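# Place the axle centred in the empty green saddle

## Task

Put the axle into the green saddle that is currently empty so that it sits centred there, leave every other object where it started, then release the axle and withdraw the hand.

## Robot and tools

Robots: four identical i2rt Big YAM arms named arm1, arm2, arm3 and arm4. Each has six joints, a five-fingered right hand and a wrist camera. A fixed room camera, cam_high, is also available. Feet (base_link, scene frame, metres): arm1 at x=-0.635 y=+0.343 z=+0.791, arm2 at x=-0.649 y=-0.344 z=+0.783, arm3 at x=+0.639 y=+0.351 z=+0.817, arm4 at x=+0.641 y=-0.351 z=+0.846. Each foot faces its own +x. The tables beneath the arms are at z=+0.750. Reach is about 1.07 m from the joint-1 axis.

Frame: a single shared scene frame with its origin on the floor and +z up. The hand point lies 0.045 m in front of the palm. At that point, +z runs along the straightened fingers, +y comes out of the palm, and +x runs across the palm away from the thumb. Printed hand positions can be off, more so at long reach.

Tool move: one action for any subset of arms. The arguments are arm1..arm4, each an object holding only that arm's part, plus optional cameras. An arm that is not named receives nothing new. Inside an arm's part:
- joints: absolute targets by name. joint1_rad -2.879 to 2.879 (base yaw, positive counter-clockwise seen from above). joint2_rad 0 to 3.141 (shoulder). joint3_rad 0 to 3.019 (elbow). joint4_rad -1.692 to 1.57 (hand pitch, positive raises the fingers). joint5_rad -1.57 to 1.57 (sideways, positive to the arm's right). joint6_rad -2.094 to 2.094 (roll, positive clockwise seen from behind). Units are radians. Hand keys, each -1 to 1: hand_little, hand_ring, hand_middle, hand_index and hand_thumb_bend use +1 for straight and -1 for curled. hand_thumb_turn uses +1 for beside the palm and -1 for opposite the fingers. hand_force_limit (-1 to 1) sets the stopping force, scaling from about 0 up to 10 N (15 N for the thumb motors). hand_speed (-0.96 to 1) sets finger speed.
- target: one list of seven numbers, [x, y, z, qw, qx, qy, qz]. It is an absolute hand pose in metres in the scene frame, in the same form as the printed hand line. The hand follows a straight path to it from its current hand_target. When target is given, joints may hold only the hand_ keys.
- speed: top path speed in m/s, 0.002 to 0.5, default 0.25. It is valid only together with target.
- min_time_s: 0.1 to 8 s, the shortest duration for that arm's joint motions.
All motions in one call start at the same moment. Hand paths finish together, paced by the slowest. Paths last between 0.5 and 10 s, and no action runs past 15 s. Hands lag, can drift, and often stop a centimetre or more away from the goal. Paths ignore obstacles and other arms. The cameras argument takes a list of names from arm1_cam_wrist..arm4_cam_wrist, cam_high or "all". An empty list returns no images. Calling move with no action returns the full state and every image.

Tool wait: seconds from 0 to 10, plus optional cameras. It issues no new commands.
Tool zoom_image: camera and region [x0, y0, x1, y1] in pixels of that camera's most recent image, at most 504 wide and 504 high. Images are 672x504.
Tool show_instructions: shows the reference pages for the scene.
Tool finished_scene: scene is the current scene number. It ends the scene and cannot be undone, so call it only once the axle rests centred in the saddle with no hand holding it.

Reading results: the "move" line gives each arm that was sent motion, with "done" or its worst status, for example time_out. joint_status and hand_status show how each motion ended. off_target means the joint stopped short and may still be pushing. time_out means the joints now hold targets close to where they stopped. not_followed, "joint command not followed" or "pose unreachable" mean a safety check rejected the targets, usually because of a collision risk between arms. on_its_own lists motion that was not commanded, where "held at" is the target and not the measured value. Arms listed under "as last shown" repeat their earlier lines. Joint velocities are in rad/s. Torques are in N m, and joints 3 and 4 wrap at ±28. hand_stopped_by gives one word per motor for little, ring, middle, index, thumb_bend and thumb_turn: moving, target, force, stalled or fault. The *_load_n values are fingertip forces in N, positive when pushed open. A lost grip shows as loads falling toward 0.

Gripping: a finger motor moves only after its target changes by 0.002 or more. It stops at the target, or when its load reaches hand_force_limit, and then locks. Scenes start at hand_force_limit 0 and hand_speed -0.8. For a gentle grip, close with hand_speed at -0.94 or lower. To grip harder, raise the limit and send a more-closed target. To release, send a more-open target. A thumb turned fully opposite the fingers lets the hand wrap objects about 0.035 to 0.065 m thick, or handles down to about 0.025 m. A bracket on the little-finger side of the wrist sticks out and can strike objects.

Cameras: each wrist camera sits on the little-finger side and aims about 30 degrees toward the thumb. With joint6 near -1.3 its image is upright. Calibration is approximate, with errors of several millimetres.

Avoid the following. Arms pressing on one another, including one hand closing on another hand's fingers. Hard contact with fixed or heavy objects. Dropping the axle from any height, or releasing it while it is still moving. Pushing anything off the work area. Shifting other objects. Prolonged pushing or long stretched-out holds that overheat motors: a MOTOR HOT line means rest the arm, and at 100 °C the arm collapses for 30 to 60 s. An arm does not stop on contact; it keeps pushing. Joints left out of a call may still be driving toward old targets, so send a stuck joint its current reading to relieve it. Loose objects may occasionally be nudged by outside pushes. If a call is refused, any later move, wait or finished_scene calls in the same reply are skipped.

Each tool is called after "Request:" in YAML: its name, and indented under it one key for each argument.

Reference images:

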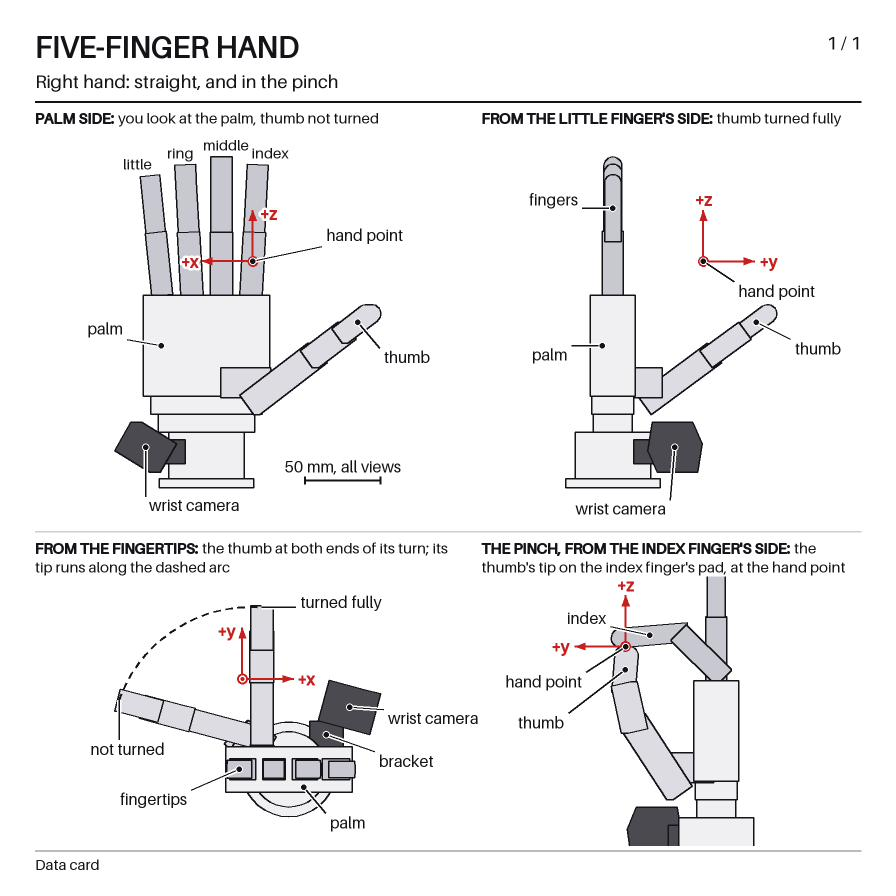

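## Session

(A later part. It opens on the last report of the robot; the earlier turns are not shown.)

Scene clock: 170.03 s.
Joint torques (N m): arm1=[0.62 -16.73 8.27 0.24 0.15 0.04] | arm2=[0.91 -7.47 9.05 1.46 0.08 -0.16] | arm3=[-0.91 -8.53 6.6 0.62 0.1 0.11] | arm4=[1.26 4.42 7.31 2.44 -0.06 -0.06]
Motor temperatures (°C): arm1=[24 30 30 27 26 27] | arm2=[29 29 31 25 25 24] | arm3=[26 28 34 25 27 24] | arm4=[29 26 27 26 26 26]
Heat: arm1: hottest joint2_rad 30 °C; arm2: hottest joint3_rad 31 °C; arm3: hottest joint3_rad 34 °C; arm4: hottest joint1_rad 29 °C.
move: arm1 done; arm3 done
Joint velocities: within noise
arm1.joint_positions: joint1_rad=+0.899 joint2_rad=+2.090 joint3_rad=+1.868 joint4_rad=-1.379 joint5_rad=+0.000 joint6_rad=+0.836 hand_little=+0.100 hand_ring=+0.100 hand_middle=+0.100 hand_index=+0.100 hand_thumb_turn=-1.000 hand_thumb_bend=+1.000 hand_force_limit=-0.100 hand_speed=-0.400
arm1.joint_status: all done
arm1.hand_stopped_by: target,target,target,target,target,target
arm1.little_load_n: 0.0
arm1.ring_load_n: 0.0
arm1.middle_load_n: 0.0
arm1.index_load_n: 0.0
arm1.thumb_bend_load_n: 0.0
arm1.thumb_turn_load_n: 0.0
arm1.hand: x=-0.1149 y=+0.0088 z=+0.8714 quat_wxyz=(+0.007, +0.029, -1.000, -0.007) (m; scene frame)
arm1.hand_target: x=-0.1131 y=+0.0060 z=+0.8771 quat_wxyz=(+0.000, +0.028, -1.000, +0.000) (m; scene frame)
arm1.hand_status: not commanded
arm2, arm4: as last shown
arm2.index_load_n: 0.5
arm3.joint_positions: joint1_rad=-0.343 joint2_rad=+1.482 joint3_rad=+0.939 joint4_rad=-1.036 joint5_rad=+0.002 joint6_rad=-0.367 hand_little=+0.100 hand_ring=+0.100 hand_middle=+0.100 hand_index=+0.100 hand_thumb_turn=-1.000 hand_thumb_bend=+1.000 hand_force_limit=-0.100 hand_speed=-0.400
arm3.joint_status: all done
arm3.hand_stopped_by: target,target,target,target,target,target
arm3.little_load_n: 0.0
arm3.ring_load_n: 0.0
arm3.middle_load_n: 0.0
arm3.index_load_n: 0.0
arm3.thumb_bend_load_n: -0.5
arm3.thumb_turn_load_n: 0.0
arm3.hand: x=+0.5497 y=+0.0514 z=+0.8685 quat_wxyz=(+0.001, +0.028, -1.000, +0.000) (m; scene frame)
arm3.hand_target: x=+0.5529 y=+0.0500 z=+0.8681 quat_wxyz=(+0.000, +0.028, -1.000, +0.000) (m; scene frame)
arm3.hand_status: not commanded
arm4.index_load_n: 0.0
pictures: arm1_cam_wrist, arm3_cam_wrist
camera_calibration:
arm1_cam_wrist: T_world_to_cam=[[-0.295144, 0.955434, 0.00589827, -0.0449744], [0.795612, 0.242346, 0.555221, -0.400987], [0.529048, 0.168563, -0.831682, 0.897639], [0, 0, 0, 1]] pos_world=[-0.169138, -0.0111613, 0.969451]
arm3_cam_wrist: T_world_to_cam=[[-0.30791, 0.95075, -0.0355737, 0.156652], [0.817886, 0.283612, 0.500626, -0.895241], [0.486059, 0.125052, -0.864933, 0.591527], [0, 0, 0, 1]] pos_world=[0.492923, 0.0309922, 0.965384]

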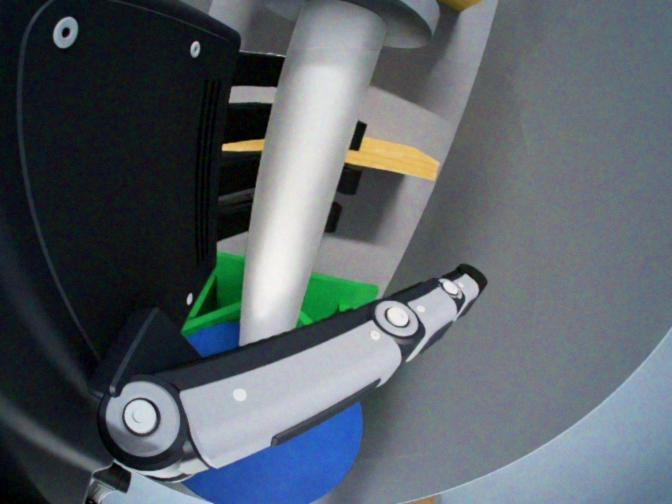

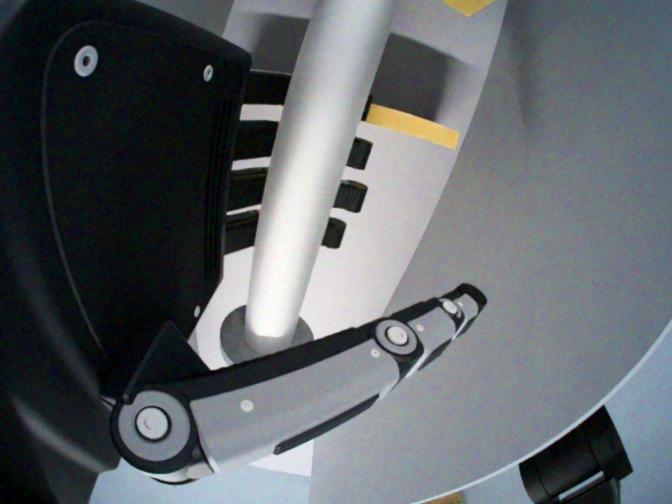

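Request:
move:
  arm1: {"target": [-0.113, -0.014, 0.879, 0, -0.028, 0.9996, 0], "speed": 0.08}
  arm3: {"target": [0.553, 0.030, 0.872, 0, -0.028, 0.9996, 0], "speed": 0.08}
  cameras: ["arm1_cam_wrist", "arm3_cam_wrist"]

Scene clock: 173.17 s.
Joint torques (N m): arm1=[-0.32 -14.39 11.85 -0.47 0.13 -0.12] | arm2=[0.85 -7.3 9.07 1.48 0.08 -0.14] | arm3=[-0.91 -8.35 9.69 -0.02 0.11 0.1] | arm4=[1.26 4.37 7.31 2.45 -0.06 -0.06]
Motor temperatures (°C): arm1=[24 30 30 27 26 27] | arm2=[29 29 31 25 25 24] | arm3=[26 27 34 25 27 24] | arm4=[29 26 27 26 26 26]
Heat: arm1: hottest joint2_rad 30 °C; arm2: hottest joint3_rad 31 °C; arm3: hottest joint3_rad 34 °C; arm4: hottest joint1_rad 29 °C.
move: arm1 off_target; arm3 off_target
Joint velocities: within noise
arm1.joint_positions: joint1_rad=+0.886 joint2_rad=+2.090 joint3_rad=+1.890 joint4_rad=-1.387 joint5_rad=+0.001 joint6_rad=+0.827 hand_little=+0.100 hand_ring=+0.100 hand_middle=+0.100 hand_index=+0.100 hand_thumb_turn=-1.000 hand_thumb_bend=+1.000 hand_force_limit=-0.100 hand_speed=-0.400
arm1.joint_status: not commanded
arm1.hand_stopped_by: target,target,target,target,target,target
arm1.little_load_n: 0.0
arm1.ring_load_n: 0.0
arm1.middle_load_n: 0.0
arm1.index_load_n: 0.0
arm1.thumb_bend_load_n: -0.5
arm1.thumb_turn_load_n: 0.0
arm1.hand: x=-0.1156 y=-0.0013 z=+0.8792 quat_wxyz=(+0.001, +0.027, -1.000, -0.003) (m; scene frame)
arm1.hand_target: x=-0.1134 y=-0.0138 z=+0.8789 quat_wxyz=(+0.000, +0.028, -1.000, +0.000) (m; scene frame)
arm1.hand_status: off_target (0.013 m and 0.4 deg from the pose sent, 0.024 m and 1.1 deg at the start)
arm2.joint_positions: joint1_rad=-1.493 joint2_rad=+1.363 joint3_rad=+2.205 joint4_rad=-1.683 joint5_rad=+0.002 joint6_rad=-0.932 hand_little=+0.800 hand_ring=+0.800 hand_middle=+0.800 hand_index=+0.800 hand_thumb_turn=-1.000 hand_thumb_bend=+1.000 hand_force_limit=-0.100 hand_speed=-0.400
arm2.joint_status: not commanded
arm2.hand_stopped_by: target,target,target,target,target,target
arm2.little_load_n: 0.0
arm2.ring_load_n: 0.5
arm2.middle_load_n: 0.0
arm2.index_load_n: 0.0
arm2.thumb_bend_load_n: 0.0
arm2.thumb_turn_load_n: 0.0
arm2.hand: x=-0.2505 y=-0.3497 z=+1.3438 quat_wxyz=(-0.122, +0.895, -0.266, +0.337) (m; scene frame)
arm2.hand_target: x=-0.2612 y=-0.3537 z=+1.3612 quat_wxyz=(-0.125, +0.888, -0.265, +0.354) (m; scene frame)
arm2.hand_status: not commanded
arm3.joint_positions: joint1_rad=-0.328 joint2_rad=+1.513 joint3_rad=+0.953 joint4_rad=-1.043 joint5_rad=+0.002 joint6_rad=-0.353 hand_little=+0.100 hand_ring=+0.100 hand_middle=+0.100 hand_index=+0.100 hand_thumb_turn=-1.000 hand_thumb_bend=+1.000 hand_force_limit=-0.100 hand_speed=-0.400
arm3.joint_status: not commanded
arm3.hand_stopped_by: target,target,target,target,target,target
arm3.little_load_n: 0.0
arm3.ring_load_n: 0.0
arm3.middle_load_n: 0.0
arm3.index_load_n: 0.0
arm3.thumb_bend_load_n: 0.0
arm3.thumb_turn_load_n: 0.0
arm3.hand: x=+0.5544 y=+0.0473 z=+0.8637 quat_wxyz=(-0.003, +0.029, -1.000, -0.011) (m; scene frame)
arm3.hand_target: x=+0.5531 y=+0.0305 z=+0.8721 quat_wxyz=(+0.000, +0.028, -1.000, +0.000) (m; scene frame)
arm3.hand_status: off_target (0.019 m and 1.3 deg from the pose sent, 0.022 m and 0.1 deg at the start)
arm4: as last shown
pictures: arm1_cam_wrist, arm3_cam_wrist
camera_calibration:
arm1_cam_wrist: T_world_to_cam=[[-0.290746, 0.956784, -0.00553426, -0.0250926], [0.790874, 0.243577, 0.561417, -0.40829], [0.538503, 0.158853, -0.827514, 0.903504], [0, 0, 0, 1]] pos_world=[-0.170929, -0.0200659, 0.976745]
arm3_cam_wrist: T_world_to_cam=[[-0.308843, 0.950957, -0.0172205, 0.146496], [0.814133, 0.273681, 0.512138, -0.902979], [0.491734, 0.144151, -0.85873, 0.576219], [0, 0, 0, 1]] pos_world=[0.497043, 0.0247546, 0.959789]

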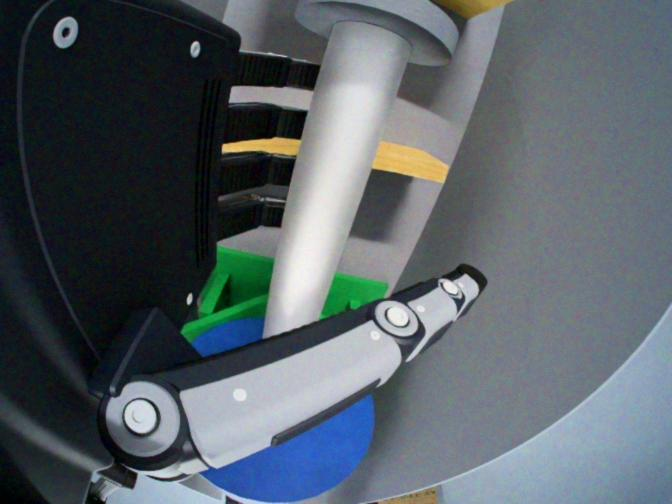

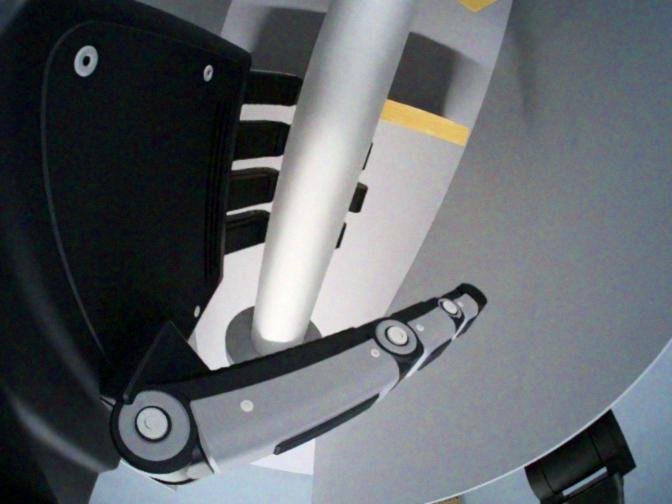

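Request:
move:
  arm1: {"target": [-0.113, -0.020, 0.885, 0, -0.028, 0.9996, 0], "speed": 0.08}
  arm3: {"target": [0.550, 0.018, 0.885, 0, -0.028, 0.9996, 0], "speed": 0.08}

Request:
move:
  arm1: {"target": [-0.113, -0.018, 0.915, 0, -0.028, 0.9996, 0], "speed": 0.06, "joints": {"hand_speed": -0.8, "hand_little": 0.6, "hand_ring": 0.6, "hand_middle": 0.6, "hand_index": 0.6}}
  arm3: {"target": [0.550, 0.020, 0.915, 0, -0.028, 0.9996, 0], "speed": 0.06, "joints": {"hand_speed": -0.8, "hand_little": 0.6, "hand_ring": 0.6, "hand_middle": 0.6, "hand_index": 0.6}}
  cameras: ["arm1_cam_wrist", "arm3_cam_wrist"]

Scene clock: 175.80 s.
Joint torques (N m): arm1=[-0.5 -14.15 11.95 -0.4 0.14 -0.13] | arm2=[0.91 -7.12 9.07 1.42 0.07 -0.14] | arm3=[-1.26 -8.53 9.8 -0.01 0.11 0.12] | arm4=[1.26 4.37 7.32 2.44 -0.07 -0.06]
Motor temperatures (°C): arm1=[24 30 30 27 26 27] | arm2=[29 28 31 25 25 24] | arm3=[26 27 34 25 27 24] | arm4=[29 26 27 26 26 26]
Heat: arm1: hottest joint2_rad 30 °C; arm2: hottest joint3_rad 31 °C; arm3: hottest joint3_rad 34 °C; arm4: hottest joint1_rad 29 °C.
move: arm1 off_target; arm3 off_target
Joint velocities: within noise
arm1.joint_positions: joint1_rad=+0.881 joint2_rad=+2.097 joint3_rad=+1.919 joint4_rad=-1.408 joint5_rad=+0.001 joint6_rad=+0.820 hand_little=+0.100 hand_ring=+0.100 hand_middle=+0.100 hand_index=+0.100 hand_thumb_turn=-1.000 hand_thumb_bend=+1.000 hand_force_limit=-0.100 hand_speed=-0.400
arm1.joint_status: not commanded
arm1.hand_stopped_by: target,target,target,target,target,target
arm1.little_load_n: 0.0
arm1.ring_load_n: 0.0
arm1.middle_load_n: 0.0
arm1.index_load_n: 0.0
arm1.thumb_bend_load_n: 0.0
arm1.thumb_turn_load_n: 0.0
arm1.hand: x=-0.1148 y=-0.0062 z=+0.8859 quat_wxyz=(+0.001, +0.028, -1.000, -0.003) (m; scene frame)
arm1.hand_target: x=-0.1135 y=-0.0198 z=+0.8851 quat_wxyz=(+0.000, +0.028, -1.000, +0.000) (m; scene frame)
arm1.hand_status: off_target (0.014 m and 0.3 deg from the pose sent, 0.020 m and 0.4 deg at the start)
arm2, arm4: as last shown
arm2.little_load_n: 0.5
arm2.ring_load_n: 0.0
arm2.middle_load_n: -0.5
arm3.joint_positions: joint1_rad=-0.327 joint2_rad=+1.523 joint3_rad=+1.006 joint4_rad=-1.083 joint5_rad=+0.002 joint6_rad=-0.352 hand_little=+0.100 hand_ring=+0.100 hand_middle=+0.100 hand_index=+0.100 hand_thumb_turn=-1.000 hand_thumb_bend=+1.000 hand_force_limit=-0.100 hand_speed=-0.400
arm3.joint_status: not commanded
arm3.hand_stopped_by: target,target,target,target,target,target
arm3.little_load_n: 0.0
arm3.ring_load_n: 0.0
arm3.middle_load_n: 0.0
arm3.index_load_n: 0.0
arm3.thumb_bend_load_n: 0.0
arm3.thumb_turn_load_n: 0.0
arm3.hand: x=+0.5510 y=+0.0351 z=+0.8771 quat_wxyz=(-0.003, +0.028, -1.000, -0.010) (m; scene frame)
arm3.hand_target: x=+0.5501 y=+0.0184 z=+0.8851 quat_wxyz=(+0.000, +0.028, -1.000, +0.000) (m; scene frame)
arm3.hand_status: off_target (0.019 m and 1.2 deg from the pose sent, 0.036 m and 1.3 deg at the start)
pictures: none

Scene clock: 177.20 s.
Joint torques (N m): arm1=[-0.21 -15.74 11.99 -0.43 0.13 -0.11] | arm2=[0.85 -7.3 9.05 1.48 0.07 -0.13] | arm3=[-1.14 -9.41 10.1 -0.08 0.09 0.11] | arm4=[1.26 4.37 7.31 2.44 -0.07 -0.06]
Motor temperatures (°C): arm1=[24 30 30 27 26 27] | arm2=[29 28 31 25 25 24] | arm3=[26 27 34 25 27 24] | arm4=[29 26 27 26 26 26]
Heat: arm1: hottest joint2_rad 30 °C; arm2: hottest joint3_rad 31 °C; arm3: hottest joint3_rad 34 °C; arm4: hottest joint1_rad 29 °C.
move: arm1 off_target; arm3 off_target
Joint velocities: within noise
arm1.joint_positions: joint1_rad=+0.881 joint2_rad=+2.098 joint3_rad=+1.973 joint4_rad=-1.478 joint5_rad=+0.001 joint6_rad=+0.820 hand_little=+0.600 hand_ring=+0.600 hand_middle=+0.600 hand_index=+0.600 hand_thumb_turn=-1.000 hand_thumb_bend=+1.000 hand_force_limit=-0.100 hand_speed=-0.800
arm1.joint_status: all done
arm1.hand_stopped_by: target,target,target,target,target,target
arm1.little_load_n: 0.0
arm1.ring_load_n: 0.0
arm1.middle_load_n: 0.0
arm1.index_load_n: 0.0
arm1.thumb_bend_load_n: 0.0
arm1.thumb_turn_load_n: 0.5
arm1.hand: x=-0.1159 y=-0.0054 z=+0.9065 quat_wxyz=(+0.007, +0.028, -1.000, -0.008) (m; scene frame)
arm1.hand_target: x=-0.1135 y=-0.0178 z=+0.9150 quat_wxyz=(+0.000, +0.028, -1.000, +0.000) (m; scene frame)
arm1.hand_status: off_target (0.015 m and 1.2 deg from the pose sent, 0.032 m and 0.3 deg at the start)
arm2, arm4: as last shown
arm2.little_load_n: 0.0
arm2.middle_load_n: 0.0
arm3.joint_positions: joint1_rad=-0.327 joint2_rad=+1.502 joint3_rad=+1.048 joint4_rad=-1.165 joint5_rad=+0.002 joint6_rad=-0.352 hand_little=+0.600 hand_ring=+0.600 hand_middle=+0.600 hand_index=+0.600 hand_thumb_turn=-1.000 hand_thumb_bend=+1.000 hand_force_limit=-0.100 hand_speed=-0.800
arm3.joint_status: all done
arm3.hand_stopped_by: target,target,target,target,target,target
arm3.little_load_n: 0.0
arm3.ring_load_n: 0.0
arm3.middle_load_n: 0.0
arm3.index_load_n: 0.0
arm3.thumb_bend_load_n: 0.0
arm3.thumb_turn_load_n: 0.0
arm3.hand: x=+0.5517 y=+0.0373 z=+0.9006 quat_wxyz=(-0.006, +0.028, -0.999, -0.020) (m; scene frame)
arm3.hand_target: x=+0.5501 y=+0.0207 z=+0.9150 quat_wxyz=(+0.000, +0.028, -1.000, +0.000) (m; scene frame)
arm3.hand_status: off_target (0.023 m and 2.3 deg from the pose sent, 0.041 m and 1.2 deg at the start)
pictures: arm1_cam_wrist, arm3_cam_wrist
camera_calibration:
arm1_cam_wrist: T_world_to_cam=[[-0.292604, 0.95621, 0.00672833, -0.0323577], [0.796842, 0.239935, 0.554503, -0.415474], [0.528607, 0.167611, -0.832154, 0.930059], [0, 0, 0, 1]] pos_world=[-0.170037, -0.0252609, 1.00455]
arm3_cam_wrist: T_world_to_cam=[[-0.308047, 0.951368, -0.00254376, 0.14217], [0.811649, 0.2642, 0.520983, -0.923063], [0.496319, 0.158423, -0.853563, 0.602922], [0, 0, 0, 1]] pos_world=[0.493757, 0.0131014, 0.995894]

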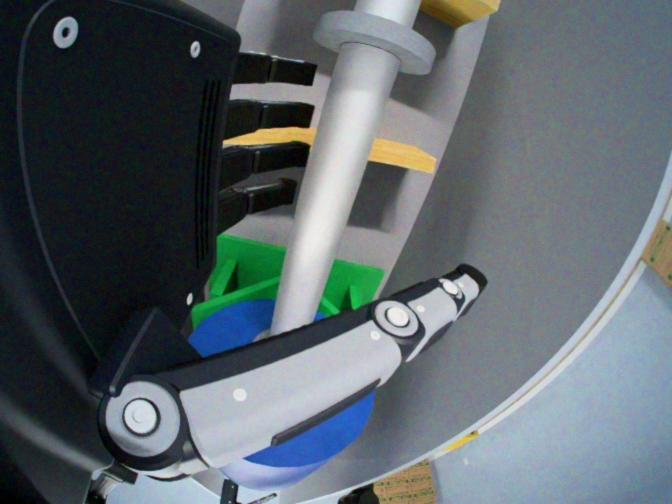

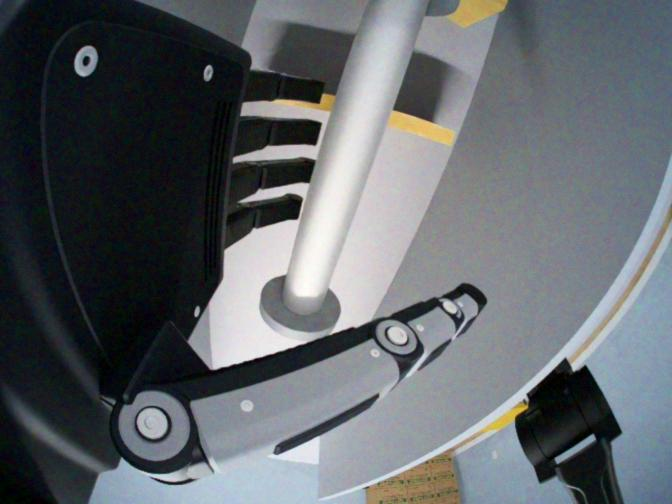

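Request:
move:
  arm1: {"target": [-0.113, -0.016, 1.035, 0, -0.028, 0.9996, 0], "speed": 0.15, "joints": {"hand_speed": -0.3, "hand_little": 0.85, "hand_ring": 0.85, "hand_middle": 0.85, "hand_index": 0.85}}
  arm3: {"target": [0.550, 0.018, 1.05, 0, -0.028, 0.9996, 0], "speed": 0.15, "joints": {"hand_speed": -0.3, "hand_little": 0.85, "hand_ring": 0.85, "hand_middle": 0.85, "hand_index": 0.85}}
  cameras: ["arm1_cam_wrist", "arm3_cam_wrist", "arm4_cam_wrist", "cam_high"]

Scene clock: 180.33 s.
Joint torques (N m): arm1=[-0.26 -16.21 11.93 -0.38 -0.11 -0.04] | arm2=[1.03 -7.47 9.02 1.44 0.08 -0.17] | arm3=[-1.03 -8.64 10.97 -0.02 0.12 0.11] | arm4=[1.26 4.31 7.31 2.44 -0.07 -0.06]
Motor temperatures (°C): arm1=[24 30 31 27 26 27] | arm2=[29 28 31 25 25 24] | arm3=[26 27 35 25 27 24] | arm4=[29 26 27 26 26 26]
Heat: arm1: hottest joint3_rad 31 °C; arm2: hottest joint3_rad 31 °C; arm3: hottest joint3_rad 35 °C; arm4: hottest joint1_rad 29 °C.
move: arm1 off_target; arm3 off_target
Joint velocities: within noise
arm1.joint_positions: joint1_rad=+0.881 joint2_rad=+2.064 joint3_rad=+2.216 joint4_rad=-1.696 joint5_rad=-0.001 joint6_rad=+0.820 hand_little=+0.850 hand_ring=+0.850 hand_middle=+0.850 hand_index=+0.850 hand_thumb_turn=-1.000 hand_thumb_bend=+1.000 hand_force_limit=-0.100 hand_speed=-0.300
arm1.joint_status: all done
arm1.hand_stopped_by: target,target,target,target,target,target
arm1.little_load_n: -0.5
arm1.ring_load_n: 0.0
arm1.middle_load_n: 0.0
arm1.index_load_n: 0.0
arm1.thumb_bend_load_n: 0.0
arm1.thumb_turn_load_n: 0.0
arm1.hand: x=-0.1137 y=-0.0072 z=+1.0191 quat_wxyz=(-0.015, +0.028, -0.999, +0.011) (m; scene frame)
arm1.hand_target: x=-0.1137 y=-0.0155 z=+1.0344 quat_wxyz=(-0.028, +0.024, -0.999, +0.019) (m; scene frame)
arm1.hand_status: off_target (0.018 m and 2.1 deg from the pose sent, 0.129 m and 1.2 deg at the start; a joint's target at an end of its range on 29 of 50 steps)
arm2: as last shown
arm2.middle_load_n: 0.5
arm3.joint_positions: joint1_rad=-0.327 joint2_rad=+1.425 joint3_rad=+1.330 joint4_rad=-1.524 joint5_rad=+0.001 joint6_rad=-0.352 hand_little=+0.850 hand_ring=+0.850 hand_middle=+0.850 hand_index=+0.850 hand_thumb_turn=-1.000 hand_thumb_bend=+1.000 hand_force_limit=-0.100 hand_speed=-0.300
arm3.joint_status: all done
arm3.hand_stopped_by: target,target,target,target,target,target
arm3.little_load_n: 0.0
arm3.ring_load_n: 0.0
arm3.middle_load_n: -0.5
arm3.index_load_n: 0.0
arm3.thumb_bend_load_n: 0.0
arm3.thumb_turn_load_n: 0.0
arm3.hand: x=+0.5498 y=+0.0311 z=+1.0343 quat_wxyz=(-0.006, +0.028, -0.999, -0.019) (m; scene frame)
arm3.hand_target: x=+0.5501 y=+0.0188 z=+1.0499 quat_wxyz=(+0.000, +0.028, -1.000, +0.000) (m; scene frame)
arm3.hand_status: off_target (0.020 m and 2.3 deg from the pose sent, 0.151 m and 2.3 deg at the start)
arm4.joint_positions: joint1_rad=+1.087 joint2_rad=+0.359 joint3_rad=+1.363 joint4_rad=-1.267 joint5_rad=-0.153 joint6_rad=-1.284 hand_little=+1.000 hand_ring=+1.000 hand_middle=+1.000 hand_index=+1.000 hand_thumb_turn=+1.000 hand_thumb_bend=+1.000 hand_force_limit=+0.000 hand_speed=-0.800
arm4.joint_status: not commanded
arm4.hand_stopped_by: target,target,target,target,target,target
arm4.little_load_n: 0.0
arm4.ring_load_n: 0.0
arm4.middle_load_n: 0.0
arm4.index_load_n: 0.0
arm4.thumb_bend_load_n: 0.0
arm4.thumb_turn_load_n: 0.0
arm4.hand: x=+0.5216 y=-0.2662 z=+1.3807 quat_wxyz=(-0.610, +0.266, +0.746, +0.017) (m; scene frame)
arm4.hand_target: x=+0.5264 y=-0.2714 z=+1.3907 quat_wxyz=(-0.622, +0.257, +0.739, +0.015) (m; scene frame)
arm4.hand_status: not commanded
pictures: arm1_cam_wrist, arm3_cam_wrist, arm4_cam_wrist, cam_high
camera_calibration:
arm1_cam_wrist: T_world_to_cam=[[-0.29166, 0.955666, -0.0404518, 0.0173627], [0.770749, 0.25985, 0.581742, -0.50976], [0.566463, 0.138493, -0.812367, 1.0069], [0, 0, 0, 1]] pos_world=[-0.172411, -0.0235807, 1.11523]
arm3_cam_wrist: T_world_to_cam=[[-0.308107, 0.951345, -0.00370326, 0.149006], [0.811627, 0.264884, 0.520671, -0.989365], [0.496318, 0.157416, -0.85375, 0.719191], [0, 0, 0, 1]] pos_world=[0.491957, 0.0070981, 1.12969]
arm4_cam_wrist: T_world_to_cam=[[0.358332, 0.93338, -0.0199936, 0.0862303], [0.647593, -0.263928, -0.714819, 0.582104], [-0.672474, 0.243195, -0.699024, 1.49593], [0, 0, 0, 1]] pos_world=[0.598108, -0.290654, 1.46351]

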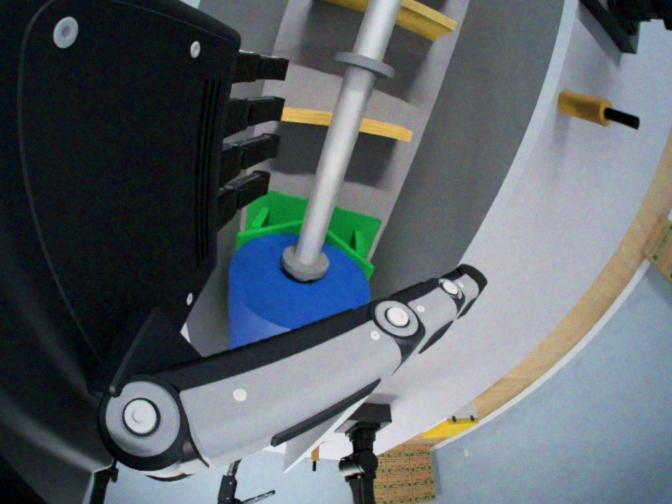

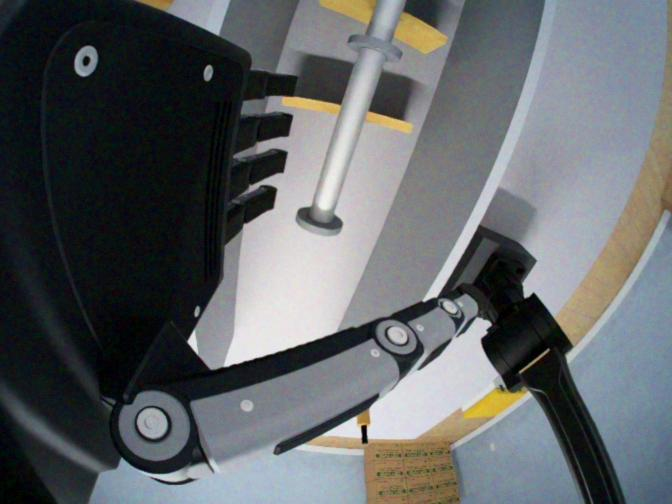

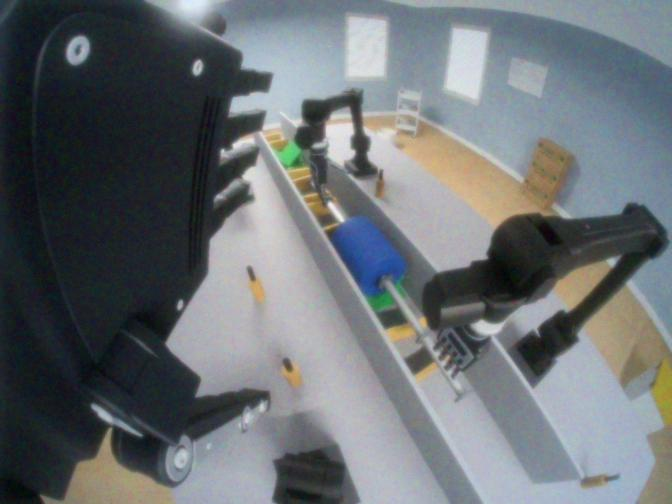

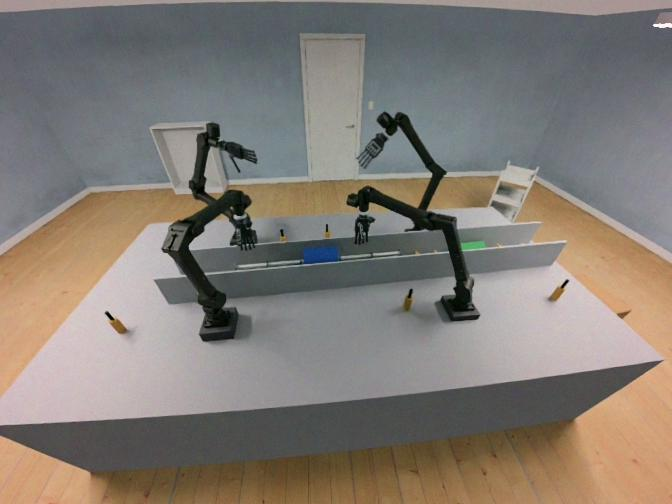

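Request:
move:
  arm3: {"target": [0.36, 0.02, 1.075, 0, -0.028, 0.9996, 0], "speed": 0.2}
  cameras: ["arm1_cam_wrist", "arm3_cam_wrist"]

Request:
zoom_image:
  camera: "arm1_cam_wrist"
  region: [220, 30, 420, 300]

Request:
zoom_image:
  camera: "arm3_cam_wrist"
  region: [220, 30, 420, 300]

Scene clock: 183.37 s.
Joint torques (N m): arm1=[-0.15 -16.09 11.84 -0.31 -0.09 -0.02] | arm2=[0.73 -7.47 9.03 1.44 0.07 -0.14] | arm3=[-1.26 -11.22 11.22 -0.02 0.1 -0.11] | arm4=[1.26 4.37 7.31 2.44 -0.07 -0.06]
Motor temperatures (°C): arm1=[24 30 31 27 26 27] | arm2=[29 28 31 25 25 24] | arm3=[26 27 35 25 27 24] | arm4=[29 26 27 26 26 26]
Heat: arm1: hottest joint3_rad 31 °C; arm2: hottest joint3_rad 31 °C; arm3: hottest joint3_rad 35 °C; arm4: hottest joint1_rad 29 °C.
move: arm3 off_target
Joint velocities: within noise
arm1, arm2, arm4: as last shown
arm1.little_load_n: 0.0
arm2.middle_load_n: 0.0
arm3.joint_positions: joint1_rad=-0.692 joint2_rad=+1.639 joint3_rad=+1.655 joint4_rad=-1.621 joint5_rad=+0.006 joint6_rad=-0.705 hand_little=+0.850 hand_ring=+0.850 hand_middle=+0.850 hand_index=+0.850 hand_thumb_turn=-1.000 hand_thumb_bend=+1.000 hand_force_limit=-0.100 hand_speed=-0.300
arm3.joint_status: not commanded
arm3.hand_stopped_by: target,target,target,target,target,target
arm3.little_load_n: 0.0
arm3.ring_load_n: 0.0
arm3.middle_load_n: 0.0
arm3.index_load_n: 0.0
arm3.thumb_bend_load_n: -0.5
arm3.thumb_turn_load_n: 0.0
arm3.hand: x=+0.3677 y=+0.0299 z=+1.0647 quat_wxyz=(-0.007, +0.023, -1.000, -0.011) (m; scene frame)
arm3.hand_target: x=+0.3603 y=+0.0204 z=+1.0749 quat_wxyz=(+0.000, +0.028, -1.000, +0.000) (m; scene frame)
arm3.hand_status: off_target (0.016 m and 1.6 deg from the pose sent, 0.194 m and 2.3 deg at the start)
pictures: arm1_cam_wrist, arm3_cam_wrist
camera_calibration:
arm1_cam_wrist: T_world_to_cam=[[-0.29166, 0.955666, -0.0404518, 0.0173627], [0.770749, 0.25985, 0.581742, -0.50976], [0.566463, 0.138493, -0.812367, 1.0069], [0, 0, 0, 1]] pos_world=[-0.172411, -0.0235807, 1.11523]
arm3_cam_wrist: T_world_to_cam=[[-0.297456, 0.954521, -0.0202313, 0.107796], [0.812927, 0.26433, 0.518922, -0.855587], [0.50067, 0.13791, -0.854582, 0.835542], [0, 0, 0, 1]] pos_world=[0.309264, 0.00803384, 1.1602]

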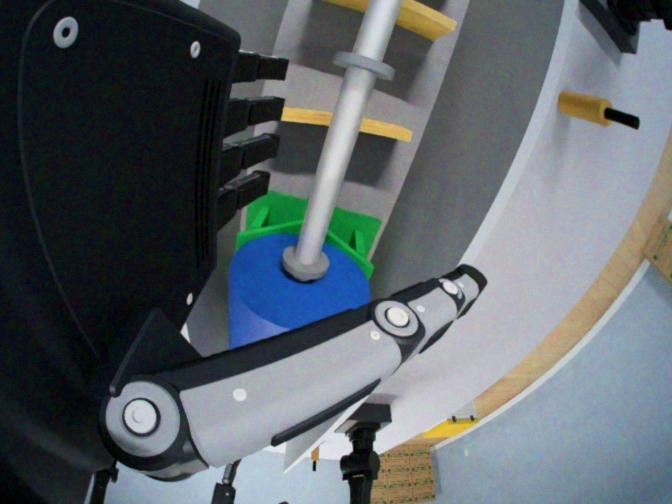

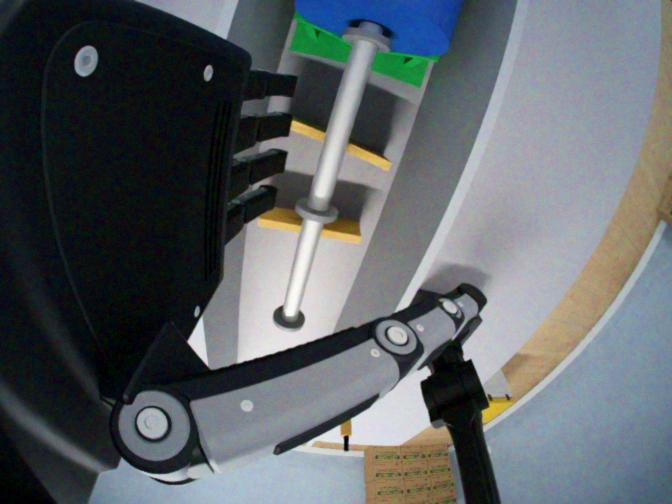

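Scaled by 1.867 from the camera's 672x504 image, which has a finer 960x720 frame.

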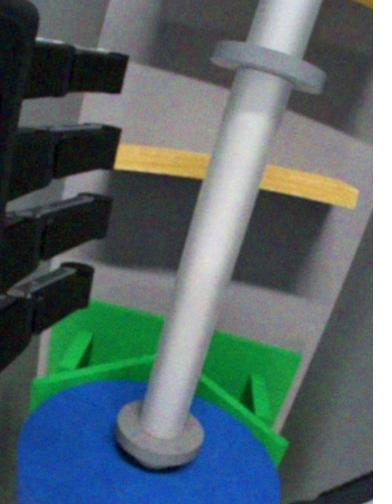

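Scaled by 1.867 from the camera's 672x504 image, which has a finer 960x720 frame.

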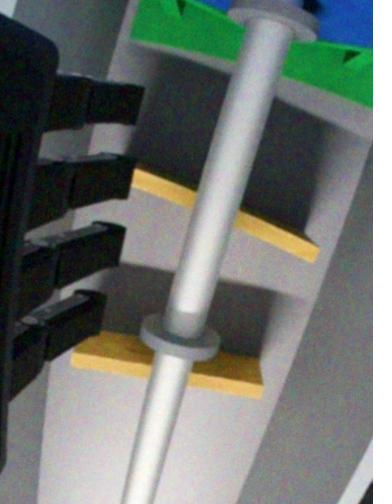

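Request:
zoom_image:
  camera: "arm3_cam_wrist"
  region: [270, 0, 470, 110]

Request:
zoom_image:
  camera: "arm1_cam_wrist"
  region: [225, 180, 385, 290]

Scaled by 2.520 from the camera's 672x504 image, which has a finer 960x720 frame.

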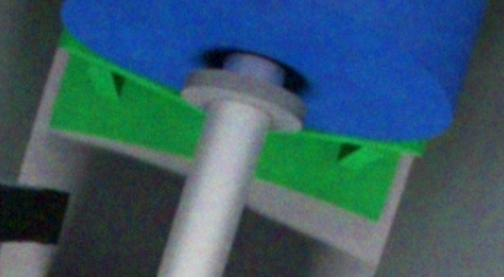

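Scaled by 3.150 from the camera's 672x504 image, which has a finer 960x720 frame.

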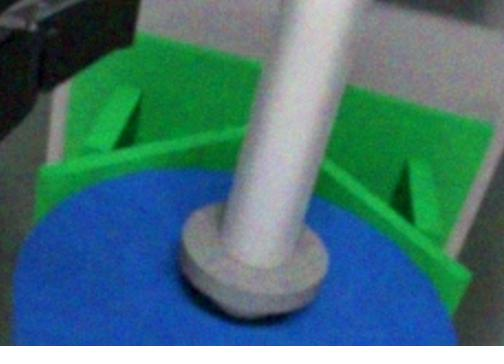

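Request:
move:
  arm1: {"joints": {"joint2_rad": 1.7}, "min_time_s": 1.5}
  arm3: {"joints": {"joint2_rad": 1.3}, "min_time_s": 1.5}
  cameras: ["cam_high", "arm1_cam_wrist", "arm3_cam_wrist", "arm4_cam_wrist"]

Request:
zoom_image:
  camera: "cam_high"
  region: [280, 215, 370, 275]

Request:
zoom_image:
  camera: "arm4_cam_wrist"
  region: [310, 170, 450, 320]

Request:
zoom_image:
  camera: "arm1_cam_wrist"
  region: [225, 150, 425, 350]

Request:
zoom_image:
  camera: "arm3_cam_wrist"
  region: [225, 0, 475, 200]

Scene clock: 198.33 s.
Joint torques (N m): arm1=[-0.32 -10.34 10.74 0.42 -0.11 -0.05] | arm2=[0.91 -7.41 9.03 1.47 0.08 -0.15] | arm3=[-1.85 -7.53 10.76 0.79 0.12 -0.11] | arm4=[1.26 4.37 7.31 2.45 -0.06 -0.06]
Motor temperatures (°C): arm1=[24 30 32 27 26 27] | arm2=[29 28 31 25 25 24] | arm3=[26 26 35 25 27 24] | arm4=[29 26 27 26 26 26]
Heat: arm1: hottest joint3_rad 32 °C; arm2: hottest joint3_rad 31 °C; arm3: hottest joint3_rad 35 °C; arm4: hottest joint1_rad 29 °C.
move: arm1 done; arm3 done
Joint velocities: within noise
arm1.joint_positions: joint1_rad=+0.881 joint2_rad=+1.691 joint3_rad=+2.224 joint4_rad=-1.696 joint5_rad=-0.001 joint6_rad=+0.820 hand_little=+0.850 hand_ring=+0.850 hand_middle=+0.850 hand_index=+0.850 hand_thumb_turn=-1.000 hand_thumb_bend=+1.000 hand_force_limit=-0.100 hand_speed=-0.300
arm1.joint_status: all done
arm1.hand_stopped_by: target,target,target,target,target,target
arm1.little_load_n: 0.0
arm1.ring_load_n: 0.0
arm1.middle_load_n: 0.0
arm1.index_load_n: 0.0
arm1.thumb_bend_load_n: -0.5
arm1.thumb_turn_load_n: 0.0
arm1.hand: x=-0.1729 y=+0.0410 z=+1.2354 quat_wxyz=(-0.157, +0.027, -0.978, +0.135) (m; scene frame)
arm1.hand_target: x=-0.1745 y=+0.0352 z=+1.2425 quat_wxyz=(-0.161, +0.024, -0.977, +0.139) (m; scene frame)
arm1.hand_status: not commanded
arm2, arm4: as last shown
arm2.middle_load_n: -0.5
arm3.joint_positions: joint1_rad=-0.692 joint2_rad=+1.296 joint3_rad=+1.661 joint4_rad=-1.621 joint5_rad=+0.006 joint6_rad=-0.705 hand_little=+0.850 hand_ring=+0.850 hand_middle=+0.850 hand_index=+0.850 hand_thumb_turn=-1.000 hand_thumb_bend=+1.000 hand_force_limit=-0.100 hand_speed=-0.300
arm3.joint_status: all done
arm3.hand_stopped_by: target,target,target,target,target,target
arm3.little_load_n: 0.0
arm3.ring_load_n: 0.0
arm3.middle_load_n: 0.0
arm3.index_load_n: 0.0
arm3.thumb_bend_load_n: 0.0
arm3.thumb_turn_load_n: 0.0
arm3.hand: x=+0.4051 y=+0.0789 z=+1.1944 quat_wxyz=(+0.102, +0.022, -0.987, +0.124) (m; scene frame)
arm3.hand_target: x=+0.4024 y=+0.0755 z=+1.2092 quat_wxyz=(+0.112, +0.027, -0.984, +0.136) (m; scene frame)
arm3.hand_status: not commanded
pictures: arm1_cam_wrist, arm3_cam_wrist, arm4_cam_wrist, cam_high
camera_calibration:
arm1_cam_wrist: T_world_to_cam=[[-0.233094, 0.908264, -0.347454, 0.354132], [0.582029, 0.416535, 0.698384, -0.785686], [0.779044, -0.0394387, -0.625728, 1.02287], [0, 0, 0, 1]] pos_world=[-0.25702, 0.0459613, 1.31179]
arm3_cam_wrist: T_world_to_cam=[[-0.321927, 0.922231, -0.214135, 0.31884], [0.895649, 0.369966, 0.246856, -0.683233], [0.30688, -0.11232, -0.945097, 1.12725], [0, 0, 0, 1]] pos_world=[0.368649, 0.0853411, 1.3023]
arm4_cam_wrist: T_world_to_cam=[[0.358332, 0.93338, -0.0199936, 0.0862303], [0.647593, -0.263928, -0.714819, 0.582104], [-0.672474, 0.243195, -0.699024, 1.49593], [0, 0, 0, 1]] pos_world=[0.598108, -0.290654, 1.46351]

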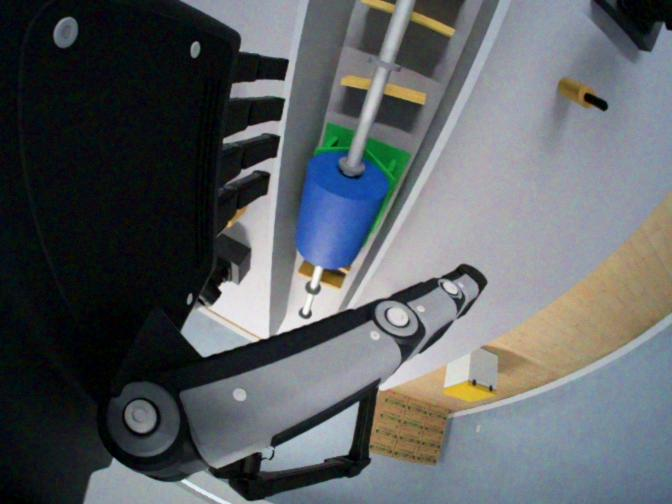

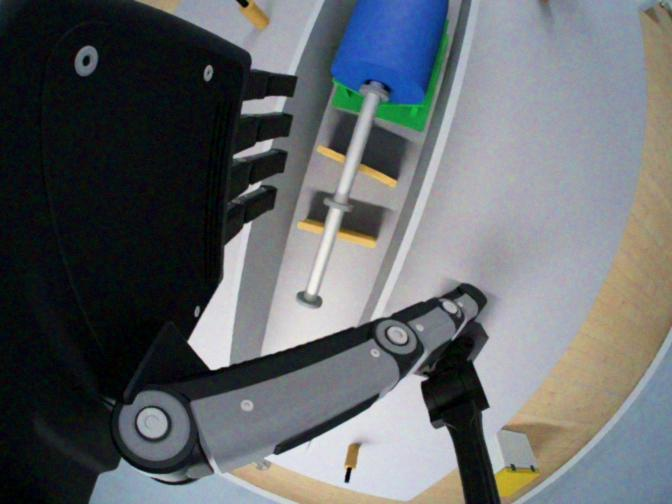

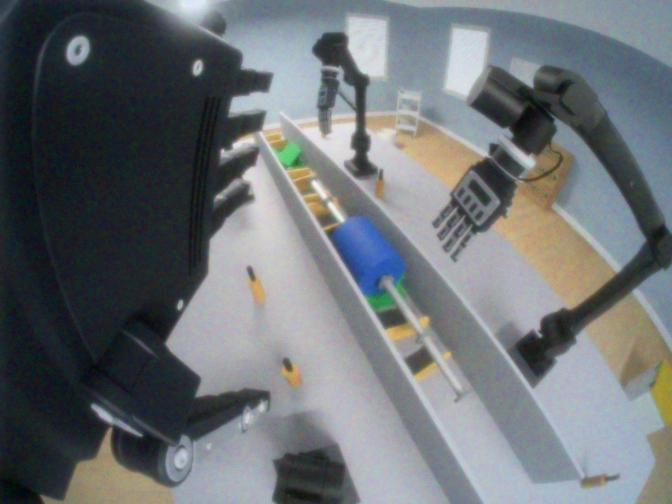

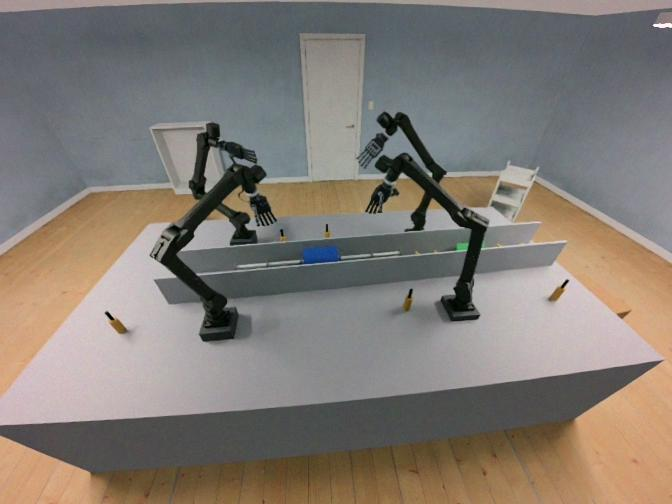

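Scaled by 5.600.

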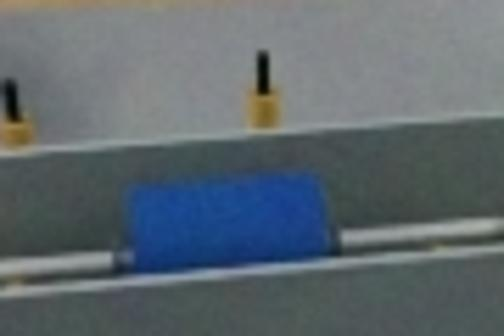

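Scaled by 3.360 from the camera's 672x504 image, which has a finer 960x720 frame.

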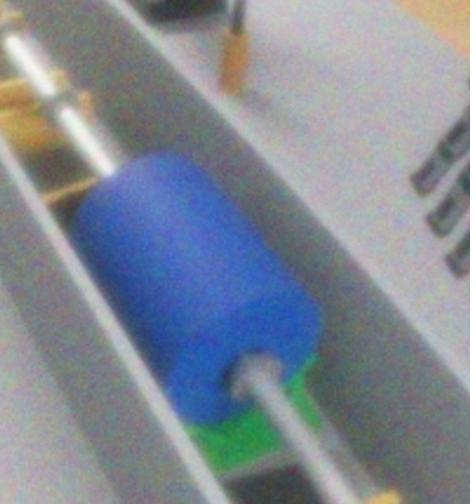

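Scaled by 2.520 from the camera's 672x504 image, which has a finer 960x720 frame.

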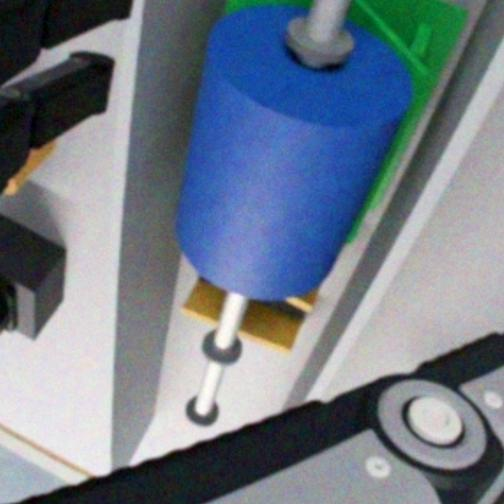

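Scaled by 2.016 from the camera's 672x504 image, which has a finer 960x720 frame.

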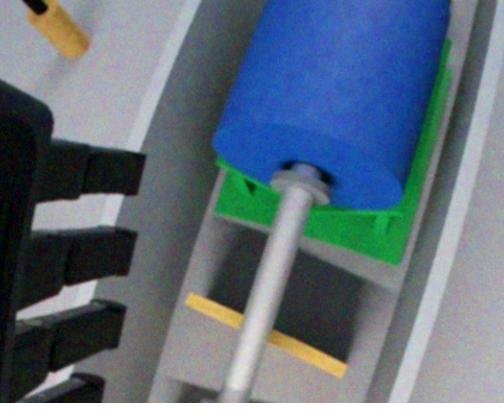

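Request:
finished_scene:
  scene: 3

The scene is finished: the task was done.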